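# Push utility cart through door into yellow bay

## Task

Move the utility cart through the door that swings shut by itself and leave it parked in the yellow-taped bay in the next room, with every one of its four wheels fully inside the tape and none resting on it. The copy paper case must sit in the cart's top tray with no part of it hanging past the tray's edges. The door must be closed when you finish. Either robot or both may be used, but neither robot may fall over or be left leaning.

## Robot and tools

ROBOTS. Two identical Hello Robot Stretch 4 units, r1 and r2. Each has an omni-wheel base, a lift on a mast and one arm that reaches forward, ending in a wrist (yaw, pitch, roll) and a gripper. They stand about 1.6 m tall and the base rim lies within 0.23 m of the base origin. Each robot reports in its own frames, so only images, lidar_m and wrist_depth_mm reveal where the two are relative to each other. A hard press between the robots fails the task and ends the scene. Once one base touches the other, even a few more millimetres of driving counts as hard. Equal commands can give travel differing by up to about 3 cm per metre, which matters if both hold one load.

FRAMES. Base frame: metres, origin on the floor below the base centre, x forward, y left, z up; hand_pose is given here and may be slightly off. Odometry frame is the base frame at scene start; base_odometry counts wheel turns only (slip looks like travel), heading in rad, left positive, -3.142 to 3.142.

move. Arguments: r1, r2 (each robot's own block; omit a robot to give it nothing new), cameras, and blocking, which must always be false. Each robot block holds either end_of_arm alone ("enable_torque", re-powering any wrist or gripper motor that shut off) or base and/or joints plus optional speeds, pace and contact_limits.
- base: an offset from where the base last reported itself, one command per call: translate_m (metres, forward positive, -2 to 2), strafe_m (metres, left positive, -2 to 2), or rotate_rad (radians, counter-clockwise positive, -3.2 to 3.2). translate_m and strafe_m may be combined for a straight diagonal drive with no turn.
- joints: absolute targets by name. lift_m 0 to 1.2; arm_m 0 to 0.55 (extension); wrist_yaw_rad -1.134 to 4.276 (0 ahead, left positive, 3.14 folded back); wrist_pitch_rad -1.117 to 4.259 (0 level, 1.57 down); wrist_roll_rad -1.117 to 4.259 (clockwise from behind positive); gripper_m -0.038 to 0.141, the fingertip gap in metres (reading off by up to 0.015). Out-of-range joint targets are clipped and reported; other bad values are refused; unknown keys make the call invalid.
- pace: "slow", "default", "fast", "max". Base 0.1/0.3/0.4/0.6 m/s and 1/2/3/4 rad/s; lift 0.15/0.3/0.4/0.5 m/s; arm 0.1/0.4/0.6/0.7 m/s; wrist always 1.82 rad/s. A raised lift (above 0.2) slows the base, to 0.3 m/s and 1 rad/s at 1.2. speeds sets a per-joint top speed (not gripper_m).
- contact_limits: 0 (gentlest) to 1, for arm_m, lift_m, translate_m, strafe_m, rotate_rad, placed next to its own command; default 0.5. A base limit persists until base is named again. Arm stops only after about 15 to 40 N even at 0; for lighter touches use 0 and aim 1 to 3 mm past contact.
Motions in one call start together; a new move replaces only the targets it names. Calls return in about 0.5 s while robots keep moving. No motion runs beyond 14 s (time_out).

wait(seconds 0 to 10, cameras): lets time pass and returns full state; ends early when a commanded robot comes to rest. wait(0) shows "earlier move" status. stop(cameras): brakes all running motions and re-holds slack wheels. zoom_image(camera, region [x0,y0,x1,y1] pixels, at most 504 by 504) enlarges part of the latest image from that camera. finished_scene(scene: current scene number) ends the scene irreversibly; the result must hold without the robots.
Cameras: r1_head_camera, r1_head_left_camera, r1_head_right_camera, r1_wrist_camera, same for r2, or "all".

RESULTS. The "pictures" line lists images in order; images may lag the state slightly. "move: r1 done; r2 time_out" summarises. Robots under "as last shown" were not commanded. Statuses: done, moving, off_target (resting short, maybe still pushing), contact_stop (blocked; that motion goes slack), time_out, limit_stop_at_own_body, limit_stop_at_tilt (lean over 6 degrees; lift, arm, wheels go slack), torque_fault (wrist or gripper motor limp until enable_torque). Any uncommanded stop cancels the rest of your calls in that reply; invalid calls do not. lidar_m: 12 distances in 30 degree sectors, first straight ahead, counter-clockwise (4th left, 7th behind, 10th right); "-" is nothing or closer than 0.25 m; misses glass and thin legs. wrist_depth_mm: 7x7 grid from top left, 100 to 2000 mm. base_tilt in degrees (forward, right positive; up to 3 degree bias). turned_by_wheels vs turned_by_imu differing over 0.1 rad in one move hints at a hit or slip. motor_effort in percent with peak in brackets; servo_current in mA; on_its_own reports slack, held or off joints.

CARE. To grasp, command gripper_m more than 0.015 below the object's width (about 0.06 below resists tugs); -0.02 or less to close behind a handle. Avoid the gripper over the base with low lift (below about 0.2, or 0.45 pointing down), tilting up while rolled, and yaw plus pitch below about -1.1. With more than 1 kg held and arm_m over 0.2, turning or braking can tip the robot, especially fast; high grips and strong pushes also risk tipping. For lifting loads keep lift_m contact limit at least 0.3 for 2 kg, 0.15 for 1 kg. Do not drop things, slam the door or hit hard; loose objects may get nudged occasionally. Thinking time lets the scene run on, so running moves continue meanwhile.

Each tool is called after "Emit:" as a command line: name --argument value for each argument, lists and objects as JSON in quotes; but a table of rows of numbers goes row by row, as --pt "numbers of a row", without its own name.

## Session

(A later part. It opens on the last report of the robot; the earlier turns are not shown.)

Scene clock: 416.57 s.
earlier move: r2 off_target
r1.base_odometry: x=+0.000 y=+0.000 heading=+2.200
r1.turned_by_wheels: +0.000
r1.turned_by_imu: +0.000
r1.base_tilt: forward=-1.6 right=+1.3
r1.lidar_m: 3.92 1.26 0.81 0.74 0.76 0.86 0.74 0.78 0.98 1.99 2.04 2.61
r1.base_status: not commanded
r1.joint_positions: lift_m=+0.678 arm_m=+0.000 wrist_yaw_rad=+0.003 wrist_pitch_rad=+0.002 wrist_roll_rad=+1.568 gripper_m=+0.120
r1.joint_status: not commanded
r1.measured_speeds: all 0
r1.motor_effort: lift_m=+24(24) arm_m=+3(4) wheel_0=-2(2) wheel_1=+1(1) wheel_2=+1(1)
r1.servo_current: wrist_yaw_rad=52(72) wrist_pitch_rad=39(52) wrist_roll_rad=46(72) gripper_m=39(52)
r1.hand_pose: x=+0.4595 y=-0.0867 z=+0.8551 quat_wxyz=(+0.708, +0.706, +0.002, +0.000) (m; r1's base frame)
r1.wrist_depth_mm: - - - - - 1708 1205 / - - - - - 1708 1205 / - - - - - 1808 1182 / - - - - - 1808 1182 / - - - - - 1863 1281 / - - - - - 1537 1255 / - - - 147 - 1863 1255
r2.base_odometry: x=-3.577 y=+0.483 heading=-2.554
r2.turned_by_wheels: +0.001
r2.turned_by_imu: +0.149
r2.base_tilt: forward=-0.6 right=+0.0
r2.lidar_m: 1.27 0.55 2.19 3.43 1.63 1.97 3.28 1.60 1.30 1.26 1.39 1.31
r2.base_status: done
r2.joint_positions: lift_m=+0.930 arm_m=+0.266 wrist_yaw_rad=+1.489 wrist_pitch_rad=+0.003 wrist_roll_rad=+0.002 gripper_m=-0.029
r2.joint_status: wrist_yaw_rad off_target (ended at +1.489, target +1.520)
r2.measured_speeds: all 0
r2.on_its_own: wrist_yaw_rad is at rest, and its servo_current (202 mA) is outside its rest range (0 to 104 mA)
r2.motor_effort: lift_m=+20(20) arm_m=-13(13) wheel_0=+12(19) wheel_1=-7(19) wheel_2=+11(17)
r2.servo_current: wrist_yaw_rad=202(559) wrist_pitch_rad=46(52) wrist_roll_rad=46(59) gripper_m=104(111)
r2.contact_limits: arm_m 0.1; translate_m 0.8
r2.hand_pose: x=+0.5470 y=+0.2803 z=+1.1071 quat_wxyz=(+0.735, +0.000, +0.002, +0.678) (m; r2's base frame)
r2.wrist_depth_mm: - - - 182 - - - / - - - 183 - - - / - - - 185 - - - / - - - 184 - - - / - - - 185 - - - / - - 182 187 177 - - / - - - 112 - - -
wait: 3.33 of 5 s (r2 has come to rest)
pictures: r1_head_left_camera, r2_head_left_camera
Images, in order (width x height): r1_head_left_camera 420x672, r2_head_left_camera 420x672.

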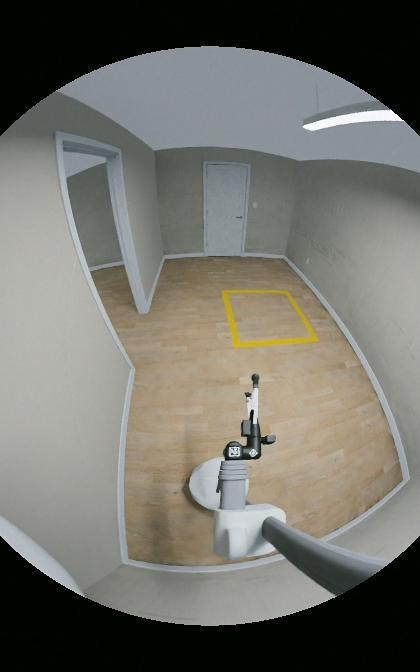

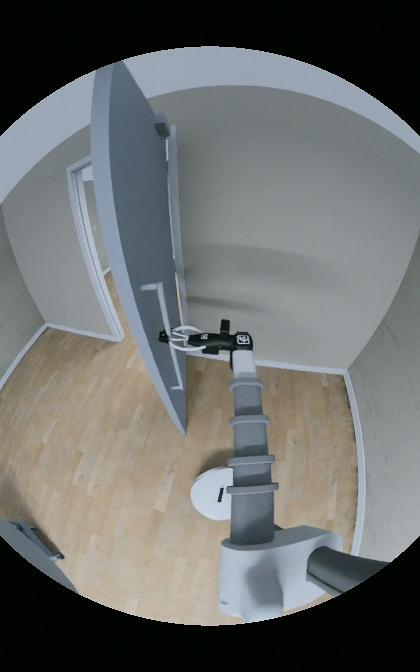

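Emit:
move --blocking false --r1 '{"base":{"translate_m":1.3}}' --cameras '[]'

Emit:
wait --seconds 8 --cameras '[]'

Emit:
move --blocking false --r1 '{"base":{"rotate_rad":1.62}}' --cameras '[]'

Emit:
wait --seconds 4 --cameras '["r1_head_left_camera","r1_head_camera"]'

Scene clock: 429.17 s.
move: r1 moving
r1.base_odometry: x=-0.018 y=+0.025 heading=+2.200
r1.turned_by_wheels: +0.000
r1.turned_by_imu: +0.000
r1.base_tilt: forward=-1.6 right=+1.3
r1.lidar_m: 3.88 1.26 0.83 0.73 0.76 0.87 0.80 0.82 1.04 1.99 2.05 2.60
r1.base_status: translate_m moving
r1.joint_positions: lift_m=+0.678 arm_m=+0.000 wrist_yaw_rad=+0.003 wrist_pitch_rad=+0.002 wrist_roll_rad=+1.568 gripper_m=+0.120
r1.joint_status: not commanded
r1.measured_speeds: translate_m=+0.122 strafe_m=-0.001 rotate_rad=-0.001 lift_m=+0.000 arm_m=+0.000 wrist_yaw_rad=+0.000 wrist_pitch_rad=+0.000 wrist_roll_rad=+0.000
r1.motor_effort: lift_m=+24(24) arm_m=+4(4) wheel_0=+8(8) wheel_1=+7(7) wheel_2=-7(10)
r1.servo_current: wrist_yaw_rad=65(65) wrist_pitch_rad=39(52) wrist_roll_rad=46(59) gripper_m=46(46)
r1.hand_pose: x=+0.4595 y=-0.0867 z=+0.8551 quat_wxyz=(+0.708, +0.706, +0.002, +0.000) (m; r1's base frame)
r1.wrist_depth_mm: - - - - - 1756 1160 / - - - - - 1756 1281 / - - - - - 1756 1255 / - - - - - 1808 1205 / - - - - - 1863 1255 / - - - - - 1499 1281 / - - - 147 - 1863 1255
r2.base_odometry: x=-3.577 y=+0.483 heading=-2.554
r2.turned_by_wheels: +0.000
r2.turned_by_imu: +0.001
r2.base_tilt: forward=-0.6 right=+0.0
r2.lidar_m: 1.26 0.53 2.21 3.42 1.64 1.95 3.31 1.64 1.31 1.26 1.44 1.28
r2.base_status: not commanded
r2.joint_positions: lift_m=+0.930 arm_m=+0.266 wrist_yaw_rad=+1.489 wrist_pitch_rad=+0.003 wrist_roll_rad=+0.002 gripper_m=-0.029
r2.joint_status: not commanded
r2.measured_speeds: all 0
r2.motor_effort: lift_m=+20(20) arm_m=-13(13) wheel_0=+12(12) wheel_1=-7(7) wheel_2=+11(11)
r2.servo_current: wrist_yaw_rad=208(215) wrist_pitch_rad=39(46) wrist_roll_rad=39(65) gripper_m=104(111)
r2.contact_limits: arm_m 0.1; translate_m 0.8
r2.hand_pose: x=+0.5470 y=+0.2803 z=+1.1071 quat_wxyz=(+0.735, +0.000, +0.002, +0.678) (m; r2's base frame)
r2.wrist_depth_mm: - - - 181 - - - / - - - 183 - - - / - - - 185 - - - / - - - 185 - - - / - - - 185 - - - / - - 182 186 177 - - / - - - 112 - - -
pictures: none
No camera images: "cameras" was empty.

Scene clock: 434.50 s.
earlier move: r1 done
r1.base_odometry: x=-0.765 y=+1.051 heading=+2.200
r1.turned_by_wheels: +0.000
r1.turned_by_imu: +0.000
r1.base_tilt: forward=-1.6 right=+1.3
r1.lidar_m: 2.63 1.47 1.17 1.05 0.92 1.19 2.04 2.11 2.02 1.85 1.89 2.37
r1.base_status: done
r1.joint_positions: lift_m=+0.678 arm_m=+0.000 wrist_yaw_rad=+0.002 wrist_pitch_rad=+0.002 wrist_roll_rad=+1.568 gripper_m=+0.120
r1.joint_status: not commanded
r1.measured_speeds: all 0
r1.motor_effort: lift_m=+23(24) arm_m=+4(4) wheel_0=+3(8) wheel_1=+1(8) wheel_2=+0(10)
r1.servo_current: wrist_yaw_rad=59(72) wrist_pitch_rad=39(52) wrist_roll_rad=26(72) gripper_m=39(52)
r1.hand_pose: x=+0.4595 y=-0.0867 z=+0.8552 quat_wxyz=(+0.708, +0.706, +0.002, +0.000) (m; r1's base frame)
r1.wrist_depth_mm: - - - - - 1708 1205 / - - - - - 1756 1229 / - - - - - 1756 1255 / - - - - - 1808 1229 / - - - - - 1808 1255 / - - - - - 1499 1255 / - - - 147 - 1921 1255
r2.base_odometry: x=-3.577 y=+0.483 heading=-2.554
r2.turned_by_wheels: +0.000
r2.turned_by_imu: +0.001
r2.base_tilt: forward=-0.6 right=+0.0
r2.lidar_m: 1.27 0.52 2.20 3.40 1.61 1.97 3.32 1.59 1.27 1.25 1.40 1.30
r2.base_status: not commanded
r2.joint_positions: lift_m=+0.930 arm_m=+0.266 wrist_yaw_rad=+1.489 wrist_pitch_rad=+0.003 wrist_roll_rad=+0.002 gripper_m=-0.029
r2.joint_status: not commanded
r2.measured_speeds: all 0
r2.on_its_own: wrist_yaw_rad is at rest, and its servo_current (221 mA) is outside its rest range (0 to 104 mA)
r2.motor_effort: lift_m=+19(20) arm_m=-13(13) wheel_0=+12(12) wheel_1=-7(8) wheel_2=+11(11)
r2.servo_current: wrist_yaw_rad=221(221) wrist_pitch_rad=39(52) wrist_roll_rad=46(65) gripper_m=98(117)
r2.contact_limits: arm_m 0.1; translate_m 0.8
r2.hand_pose: x=+0.5470 y=+0.2803 z=+1.1071 quat_wxyz=(+0.735, +0.000, +0.002, +0.678) (m; r2's base frame)
r2.wrist_depth_mm: - - - 182 - - - / - - - 183 - - - / - - - 185 - - - / - - - 183 - - - / - - - 185 - - - / - - 182 186 177 - - / - - - 112 - - -
wait: 5.33 of 8 s (r1 has come to rest)
pictures: none
No camera images: "cameras" was empty.

Scene clock: 435.00 s.
move: r1 moving
r1.base_odometry: x=-0.765 y=+1.051 heading=+2.453
r1.turned_by_wheels: +0.252
r1.turned_by_imu: +0.253
r1.base_tilt: forward=-1.6 right=+1.3
r1.lidar_m: 2.44 1.19 1.23 0.90 1.01 1.51 2.05 2.27 1.92 1.86 2.03 2.67
r1.base_status: rotate_rad moving
r1.joint_positions: lift_m=+0.678 arm_m=+0.000 wrist_yaw_rad=+0.002 wrist_pitch_rad=+0.002 wrist_roll_rad=+1.568 gripper_m=+0.120
r1.joint_status: not commanded
r1.measured_speeds: translate_m=-0.001 strafe_m=+0.001 rotate_rad=+0.973 lift_m=+0.000 arm_m=+0.000 wrist_yaw_rad=+0.000 wrist_pitch_rad=+0.000 wrist_roll_rad=+0.000
r1.motor_effort: lift_m=+23(23) arm_m=+4(4) wheel_0=-8(9) wheel_1=-5(8) wheel_2=-7(7)
r1.servo_current: wrist_yaw_rad=46(59) wrist_pitch_rad=39(52) wrist_roll_rad=46(59) gripper_m=39(46)
r1.hand_pose: x=+0.4595 y=-0.0868 z=+0.8552 quat_wxyz=(+0.708, +0.706, +0.001, +0.000) (m; r1's base frame)
r1.wrist_depth_mm: - - - - - 1756 1229 / - - - - - 1756 1229 / - - - - - 1756 1229 / - - - - - 1808 1255 / - - - - - 1808 1255 / - - - - - 1499 1255 / - - - 147 - 1808 1281
r2.base_odometry: x=-3.577 y=+0.483 heading=-2.554
r2.turned_by_wheels: +0.000
r2.turned_by_imu: +0.000
r2.base_tilt: forward=-0.7 right=+0.0
r2.lidar_m: 1.27 0.52 2.26 3.42 1.61 1.99 3.30 1.56 1.28 1.27 1.41 1.27
r2.base_status: not commanded
r2.joint_positions: lift_m=+0.930 arm_m=+0.266 wrist_yaw_rad=+1.489 wrist_pitch_rad=+0.003 wrist_roll_rad=+0.002 gripper_m=-0.029
r2.joint_status: not commanded
r2.measured_speeds: all 0
r2.motor_effort: lift_m=+20(20) arm_m=-13(13) wheel_0=+12(12) wheel_1=-7(7) wheel_2=+11(11)
r2.servo_current: wrist_yaw_rad=208(221) wrist_pitch_rad=46(46) wrist_roll_rad=46(52) gripper_m=98(111)
r2.contact_limits: arm_m 0.1; translate_m 0.8
r2.hand_pose: x=+0.5470 y=+0.2803 z=+1.1071 quat_wxyz=(+0.735, +0.000, +0.002, +0.678) (m; r2's base frame)
r2.wrist_depth_mm: - - - 182 - - - / - - - 183 - - - / - - - 185 - - - / - - - 184 - - - / - - - 185 - - - / - - 182 186 178 - - / - - - 112 - - -
pictures: none
No camera images: "cameras" was empty.

Scene clock: 436.63 s.
earlier move: r1 done
r1.base_odometry: x=-0.765 y=+1.051 heading=-2.463
r1.turned_by_wheels: +1.368
r1.turned_by_imu: +1.375
r1.base_tilt: forward=-1.6 right=+1.3
r1.lidar_m: 0.96 0.94 1.23 2.04 2.11 2.00 1.87 1.91 2.51 2.63 1.43 1.18
r1.base_status: done
r1.joint_positions: lift_m=+0.678 arm_m=+0.000 wrist_yaw_rad=+0.002 wrist_pitch_rad=+0.002 wrist_roll_rad=+1.568 gripper_m=+0.120
r1.joint_status: not commanded
r1.measured_speeds: all 0
r1.motor_effort: lift_m=+23(23) arm_m=-1(4) wheel_0=-2(11) wheel_1=+0(9) wheel_2=+1(8)
r1.servo_current: wrist_yaw_rad=59(65) wrist_pitch_rad=39(52) wrist_roll_rad=46(59) gripper_m=39(52)
r1.hand_pose: x=+0.4595 y=-0.0868 z=+0.8552 quat_wxyz=(+0.708, +0.706, +0.001, +0.000) (m; r1's base frame)
r1.wrist_depth_mm: - - - - - 1756 1205 / - - - - - 1756 1229 / - - - - - 1808 1229 / - - - - - 1808 1255 / - - - - - 1808 1281 / - - - - - 1499 1281 / - 160 - 145 - - -
r2.base_odometry: x=-3.577 y=+0.483 heading=-2.554
r2.turned_by_wheels: +0.000
r2.turned_by_imu: +0.000
r2.base_tilt: forward=-0.6 right=+0.0
r2.lidar_m: 1.27 0.53 2.21 3.40 1.62 1.96 3.29 1.63 1.29 1.25 1.40 1.28
r2.base_status: not commanded
r2.joint_positions: lift_m=+0.930 arm_m=+0.266 wrist_yaw_rad=+1.489 wrist_pitch_rad=+0.003 wrist_roll_rad=+0.002 gripper_m=-0.029
r2.joint_status: not commanded
r2.measured_speeds: all 0
r2.on_its_own: wrist_yaw_rad is at rest, and its servo_current (215 mA) is outside its rest range (0 to 104 mA)
r2.motor_effort: lift_m=+20(20) arm_m=-13(13) wheel_0=+12(13) wheel_1=-7(7) wheel_2=+11(11)
r2.servo_current: wrist_yaw_rad=215(221) wrist_pitch_rad=46(46) wrist_roll_rad=52(59) gripper_m=111(111)
r2.contact_limits: arm_m 0.1; translate_m 0.8
r2.hand_pose: x=+0.5470 y=+0.2803 z=+1.1071 quat_wxyz=(+0.735, +0.000, +0.002, +0.678) (m; r2's base frame)
r2.wrist_depth_mm: - - - 183 - - - / - - - 182 - - - / - - - 185 - - - / - - - 184 - - - / - - - 185 - - - / - - 182 186 177 - - / - - - 112 - - -
wait: 1.63 of 4 s (r1 has come to rest)
pictures: r1_head_camera, r1_head_left_camera
Images, in order (width x height): r1_head_camera 420x560, r1_head_left_camera 420x672.

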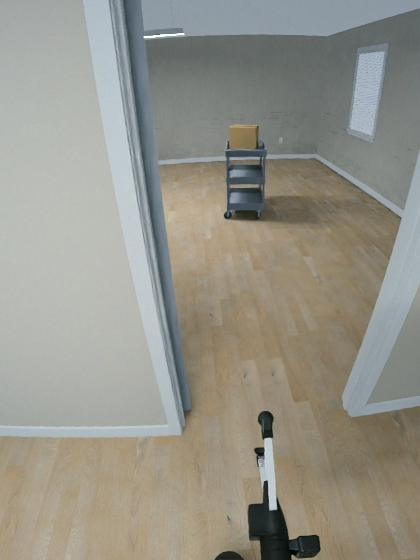

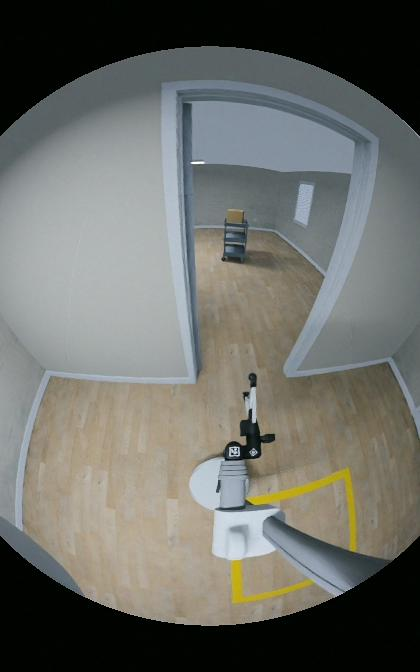

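Emit:
move --blocking false --r1 '{"base":{"strafe_m":-0.15,"translate_m":0.5}}' --cameras '[]'

Emit:
wait --seconds 5 --cameras '["r1_head_left_camera","r1_head_right_camera"]'

Scene clock: 445.23 s.
move: r1 moving
r1.base_odometry: x=-0.796 y=+1.038 heading=-2.463
r1.turned_by_wheels: +0.000
r1.turned_by_imu: +0.000
r1.base_tilt: forward=-1.6 right=+1.3
r1.lidar_m: 0.95 0.89 1.18 2.06 2.12 2.00 1.88 1.95 2.55 2.65 1.39 1.17
r1.base_status: translate_m moving; strafe_m moving
r1.joint_positions: lift_m=+0.678 arm_m=+0.000 wrist_yaw_rad=+0.002 wrist_pitch_rad=+0.002 wrist_roll_rad=+1.568 gripper_m=+0.120
r1.joint_status: not commanded
r1.measured_speeds: translate_m=+0.121 strafe_m=-0.036 rotate_rad=+0.005 lift_m=+0.000 arm_m=+0.000 wrist_yaw_rad=+0.000 wrist_pitch_rad=+0.000 wrist_roll_rad=+0.000
r1.motor_effort: lift_m=+23(23) arm_m=-3(4) wheel_0=+8(8) wheel_1=+3(4) wheel_2=-9(9)
r1.servo_current: wrist_yaw_rad=59(59) wrist_pitch_rad=33(46) wrist_roll_rad=46(59) gripper_m=39(52)
r1.hand_pose: x=+0.4595 y=-0.0868 z=+0.8552 quat_wxyz=(+0.708, +0.706, +0.001, +0.000) (m; r1's base frame)
r1.wrist_depth_mm: - - - - - 1708 1205 / - - - - - 1708 1229 / - - - - - 1756 1255 / - - - - - 1808 1255 / - - - - - 1808 1255 / - - - - - 1499 1281 / - 179 - 145 - 179 -
r2.base_odometry: x=-3.577 y=+0.483 heading=-2.554
r2.turned_by_wheels: +0.000
r2.turned_by_imu: +0.000
r2.base_tilt: forward=-0.6 right=+0.0
r2.lidar_m: 1.27 0.52 2.21 3.43 1.62 1.96 3.30 1.60 1.31 1.27 1.42 1.26
r2.base_status: not commanded
r2.joint_positions: lift_m=+0.930 arm_m=+0.266 wrist_yaw_rad=+1.489 wrist_pitch_rad=+0.003 wrist_roll_rad=+0.002 gripper_m=-0.029
r2.joint_status: not commanded
r2.measured_speeds: all 0
r2.motor_effort: lift_m=+20(20) arm_m=-13(13) wheel_0=+12(12) wheel_1=-7(7) wheel_2=+11(11)
r2.servo_current: wrist_yaw_rad=208(215) wrist_pitch_rad=39(52) wrist_roll_rad=39(59) gripper_m=111(111)
r2.contact_limits: arm_m 0.1; translate_m 0.8
r2.hand_pose: x=+0.5470 y=+0.2803 z=+1.1071 quat_wxyz=(+0.735, +0.000, +0.002, +0.678) (m; r2's base frame)
r2.wrist_depth_mm: - - - 182 - - - / - - - 183 - - - / - - - 185 - - - / - - - 184 - - - / - - - 185 - - - / - - 182 187 177 - - / - - - 112 - - -
pictures: none
No camera images: "cameras" was empty.

Scene clock: 447.90 s.
earlier move: r1 done
r1.base_odometry: x=-1.249 y=+0.854 heading=-2.463
r1.turned_by_wheels: +0.000
r1.turned_by_imu: -0.001
r1.base_tilt: forward=-1.6 right=+1.2
r1.lidar_m: 3.06 0.56 0.57 1.34 2.30 2.50 2.35 2.43 2.64 2.46 0.72 0.71
r1.base_status: done
r1.joint_positions: lift_m=+0.678 arm_m=+0.000 wrist_yaw_rad=+0.002 wrist_pitch_rad=+0.002 wrist_roll_rad=+1.568 gripper_m=+0.120
r1.joint_status: not commanded
r1.measured_speeds: all 0
r1.motor_effort: lift_m=+23(23) arm_m=-3(4) wheel_0=+1(10) wheel_1=+2(6) wheel_2=+2(10)
r1.servo_current: wrist_yaw_rad=39(72) wrist_pitch_rad=39(52) wrist_roll_rad=52(59) gripper_m=46(52)
r1.hand_pose: x=+0.4595 y=-0.0868 z=+0.8552 quat_wxyz=(+0.708, +0.706, +0.001, +0.000) (m; r1's base frame)
r1.wrist_depth_mm: - - - - - 1756 1229 / - - - - - 1808 1255 / - - - - - 1756 1229 / - - - - - 1808 1255 / - - - - - 1808 1255 / - - - - - 1499 1281 / - - - 147 - 1863 1281
r2.base_odometry: x=-3.577 y=+0.483 heading=-2.554
r2.turned_by_wheels: +0.000
r2.turned_by_imu: +0.000
r2.base_tilt: forward=-0.6 right=+0.0
r2.lidar_m: 1.28 0.54 2.24 3.41 1.65 1.99 3.30 1.59 1.30 1.24 1.41 1.28
r2.base_status: not commanded
r2.joint_positions: lift_m=+0.930 arm_m=+0.266 wrist_yaw_rad=+1.489 wrist_pitch_rad=+0.003 wrist_roll_rad=+0.002 gripper_m=-0.029
r2.joint_status: not commanded
r2.measured_speeds: all 0
r2.on_its_own: wrist_yaw_rad is at rest, and its servo_current (202 mA) is outside its rest range (0 to 104 mA)
r2.motor_effort: lift_m=+20(20) arm_m=-13(13) wheel_0=+12(12) wheel_1=-7(7) wheel_2=+11(11)
r2.servo_current: wrist_yaw_rad=202(221) wrist_pitch_rad=46(52) wrist_roll_rad=52(65) gripper_m=98(111)
r2.contact_limits: arm_m 0.1; translate_m 0.8
r2.hand_pose: x=+0.5470 y=+0.2803 z=+1.1071 quat_wxyz=(+0.735, +0.000, +0.002, +0.678) (m; r2's base frame)
r2.wrist_depth_mm: - - - 182 - - - / - - - 183 - - - / - - - 185 - - - / - - - 183 - - - / - - - 185 - - - / - - 181 187 178 - - / - - - 112 - - -
wait: 2.67 of 5 s (r1 has come to rest)
pictures: r1_head_left_camera, r1_head_right_camera
Images, in order (width x height): r1_head_left_camera 420x672, r1_head_right_camera 420x672.

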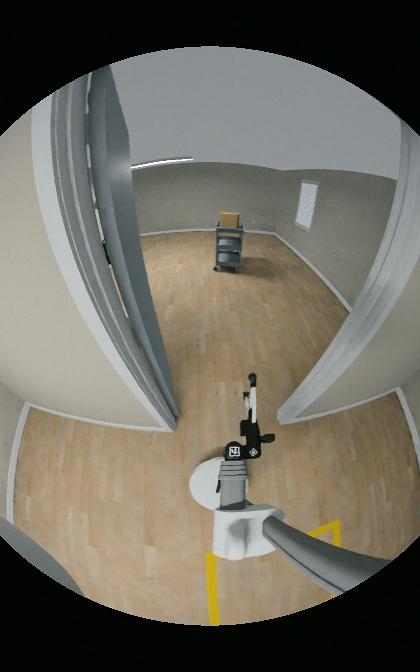

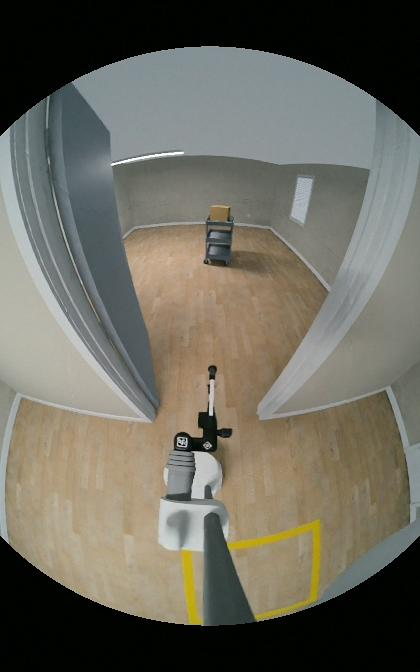

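Emit:
move --blocking false --r1 '{"base":{"strafe_m":-0.1,"translate_m":1.3}}' --cameras '[]'

Emit:
wait --seconds 8 --cameras '["r1_head_left_camera","r1_head_camera","r1_wrist_camera"]'

Scene clock: 453.07 s.
move: r1 moving
r1.base_odometry: x=-1.275 y=+0.836 heading=-2.462
r1.turned_by_wheels: +0.000
r1.turned_by_imu: +0.000
r1.base_tilt: forward=-1.6 right=+1.3
r1.lidar_m: 3.04 0.53 0.52 1.25 2.30 2.53 2.38 2.44 2.62 2.37 0.70 0.71
r1.base_status: translate_m moving; strafe_m moving
r1.joint_positions: lift_m=+0.678 arm_m=+0.000 wrist_yaw_rad=+0.002 wrist_pitch_rad=+0.002 wrist_roll_rad=+1.568 gripper_m=+0.120
r1.joint_status: not commanded
r1.measured_speeds: translate_m=+0.122 strafe_m=-0.010 rotate_rad=-0.003 lift_m=+0.000 arm_m=+0.000 wrist_yaw_rad=+0.000 wrist_pitch_rad=+0.000 wrist_roll_rad=+0.000
r1.motor_effort: lift_m=+23(23) arm_m=-4(4) wheel_0=+7(9) wheel_1=+6(6) wheel_2=-10(10)
r1.servo_current: wrist_yaw_rad=65(65) wrist_pitch_rad=33(46) wrist_roll_rad=39(72) gripper_m=39(52)
r1.hand_pose: x=+0.4595 y=-0.0868 z=+0.8552 quat_wxyz=(+0.708, +0.706, +0.001, +0.000) (m; r1's base frame)
r1.wrist_depth_mm: - - - - - 1756 1229 / - - - - - 1756 1229 / - - - - - 1756 1255 / - - - - - 1808 1229 / - - - - - 1863 1255 / - - - - - 1499 1255 / - - - 147 - 1808 1281
r2.base_odometry: x=-3.577 y=+0.483 heading=-2.554
r2.turned_by_wheels: +0.000
r2.turned_by_imu: +0.000
r2.base_tilt: forward=-0.6 right=+0.0
r2.lidar_m: 1.26 0.52 2.25 3.42 1.63 1.96 3.32 1.62 1.28 1.26 1.42 1.29
r2.base_status: not commanded
r2.joint_positions: lift_m=+0.930 arm_m=+0.266 wrist_yaw_rad=+1.489 wrist_pitch_rad=+0.003 wrist_roll_rad=+0.002 gripper_m=-0.029
r2.joint_status: not commanded
r2.measured_speeds: all 0
r2.motor_effort: lift_m=+19(20) arm_m=-13(13) wheel_0=+12(12) wheel_1=-7(7) wheel_2=+11(11)
r2.servo_current: wrist_yaw_rad=202(221) wrist_pitch_rad=39(46) wrist_roll_rad=52(52) gripper_m=104(111)
r2.contact_limits: arm_m 0.1; translate_m 0.8
r2.hand_pose: x=+0.5470 y=+0.2803 z=+1.1071 quat_wxyz=(+0.735, +0.000, +0.002, +0.678) (m; r2's base frame)
r2.wrist_depth_mm: - - - 182 - - - / - - - 182 - - - / - - - 185 - - - / - - - 184 - - - / - - - 186 - - - / - - 181 186 178 - - / - - - 112 - - -
pictures: none
No camera images: "cameras" was empty.

Scene clock: 458.40 s.
earlier move: r1 done
r1.base_odometry: x=-2.323 y=+0.115 heading=-2.462
r1.turned_by_wheels: +0.000
r1.turned_by_imu: -0.001
r1.base_tilt: forward=-1.6 right=+1.3
r1.lidar_m: 1.77 3.82 1.08 0.65 0.62 0.72 3.69 0.74 0.94 2.12 2.30 3.01
r1.base_status: done
r1.joint_positions: lift_m=+0.678 arm_m=+0.000 wrist_yaw_rad=+0.002 wrist_pitch_rad=+0.002 wrist_roll_rad=+1.568 gripper_m=+0.120
r1.joint_status: not commanded
r1.measured_speeds: all 0
r1.motor_effort: lift_m=+23(23) arm_m=-4(4) wheel_0=+2(9) wheel_1=+1(7) wheel_2=-1(10)
r1.servo_current: wrist_yaw_rad=59(78) wrist_pitch_rad=46(52) wrist_roll_rad=46(85) gripper_m=46(52)
r1.hand_pose: x=+0.4595 y=-0.0868 z=+0.8552 quat_wxyz=(+0.708, +0.706, +0.001, +0.000) (m; r1's base frame)
r1.wrist_depth_mm: - - - - - 1756 1229 / - - - - - 1708 1229 / - - - - - 1808 1255 / - - - - - 1708 1255 / - - - - - 1661 1229 / - - - - - 1499 1281 / - - - 147 - 1808 1281
r2.base_odometry: x=-3.577 y=+0.483 heading=-2.554
r2.turned_by_wheels: +0.000
r2.turned_by_imu: +0.001
r2.base_tilt: forward=-0.6 right=+0.0
r2.lidar_m: 1.29 0.52 1.06 3.42 1.66 1.98 3.30 1.62 1.29 1.27 1.40 1.29
r2.base_status: not commanded
r2.joint_positions: lift_m=+0.930 arm_m=+0.266 wrist_yaw_rad=+1.489 wrist_pitch_rad=+0.003 wrist_roll_rad=+0.002 gripper_m=-0.029
r2.joint_status: not commanded
r2.measured_speeds: all 0
r2.on_its_own: wrist_yaw_rad is at rest, and its servo_current (215 mA) is outside its rest range (0 to 104 mA)
r2.motor_effort: lift_m=+20(20) arm_m=-13(13) wheel_0=+12(13) wheel_1=-7(8) wheel_2=+11(12)
r2.servo_current: wrist_yaw_rad=215(221) wrist_pitch_rad=39(46) wrist_roll_rad=46(65) gripper_m=104(111)
r2.contact_limits: arm_m 0.1; translate_m 0.8
r2.hand_pose: x=+0.5470 y=+0.2803 z=+1.1071 quat_wxyz=(+0.735, +0.000, +0.002, +0.678) (m; r2's base frame)
r2.wrist_depth_mm: - - - 182 - - - / - - - 183 - - - / - - - 185 - - - / - - - 185 - - - / - - - 185 - - - / - - 182 186 177 - - / - - - 112 - - -
wait: 5.33 of 8 s (r1 has come to rest)
pictures: r1_head_camera, r1_head_left_camera, r1_wrist_camera
Images, in order (width x height): r1_head_camera 420x560, r1_head_left_camera 420x672, r1_wrist_camera 616x392.

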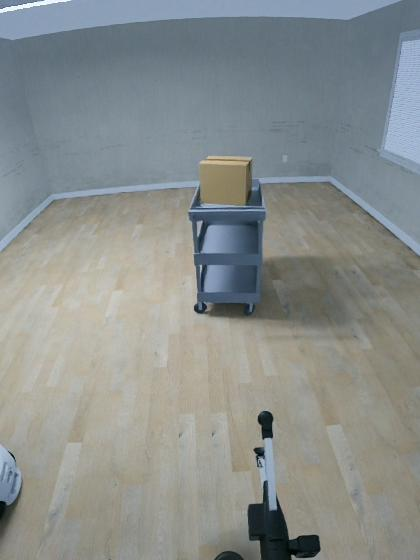

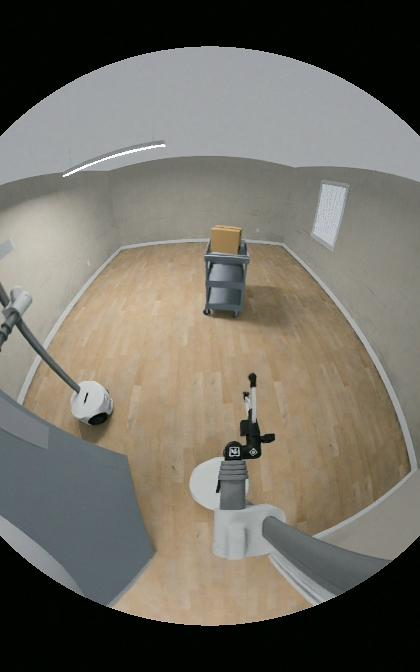

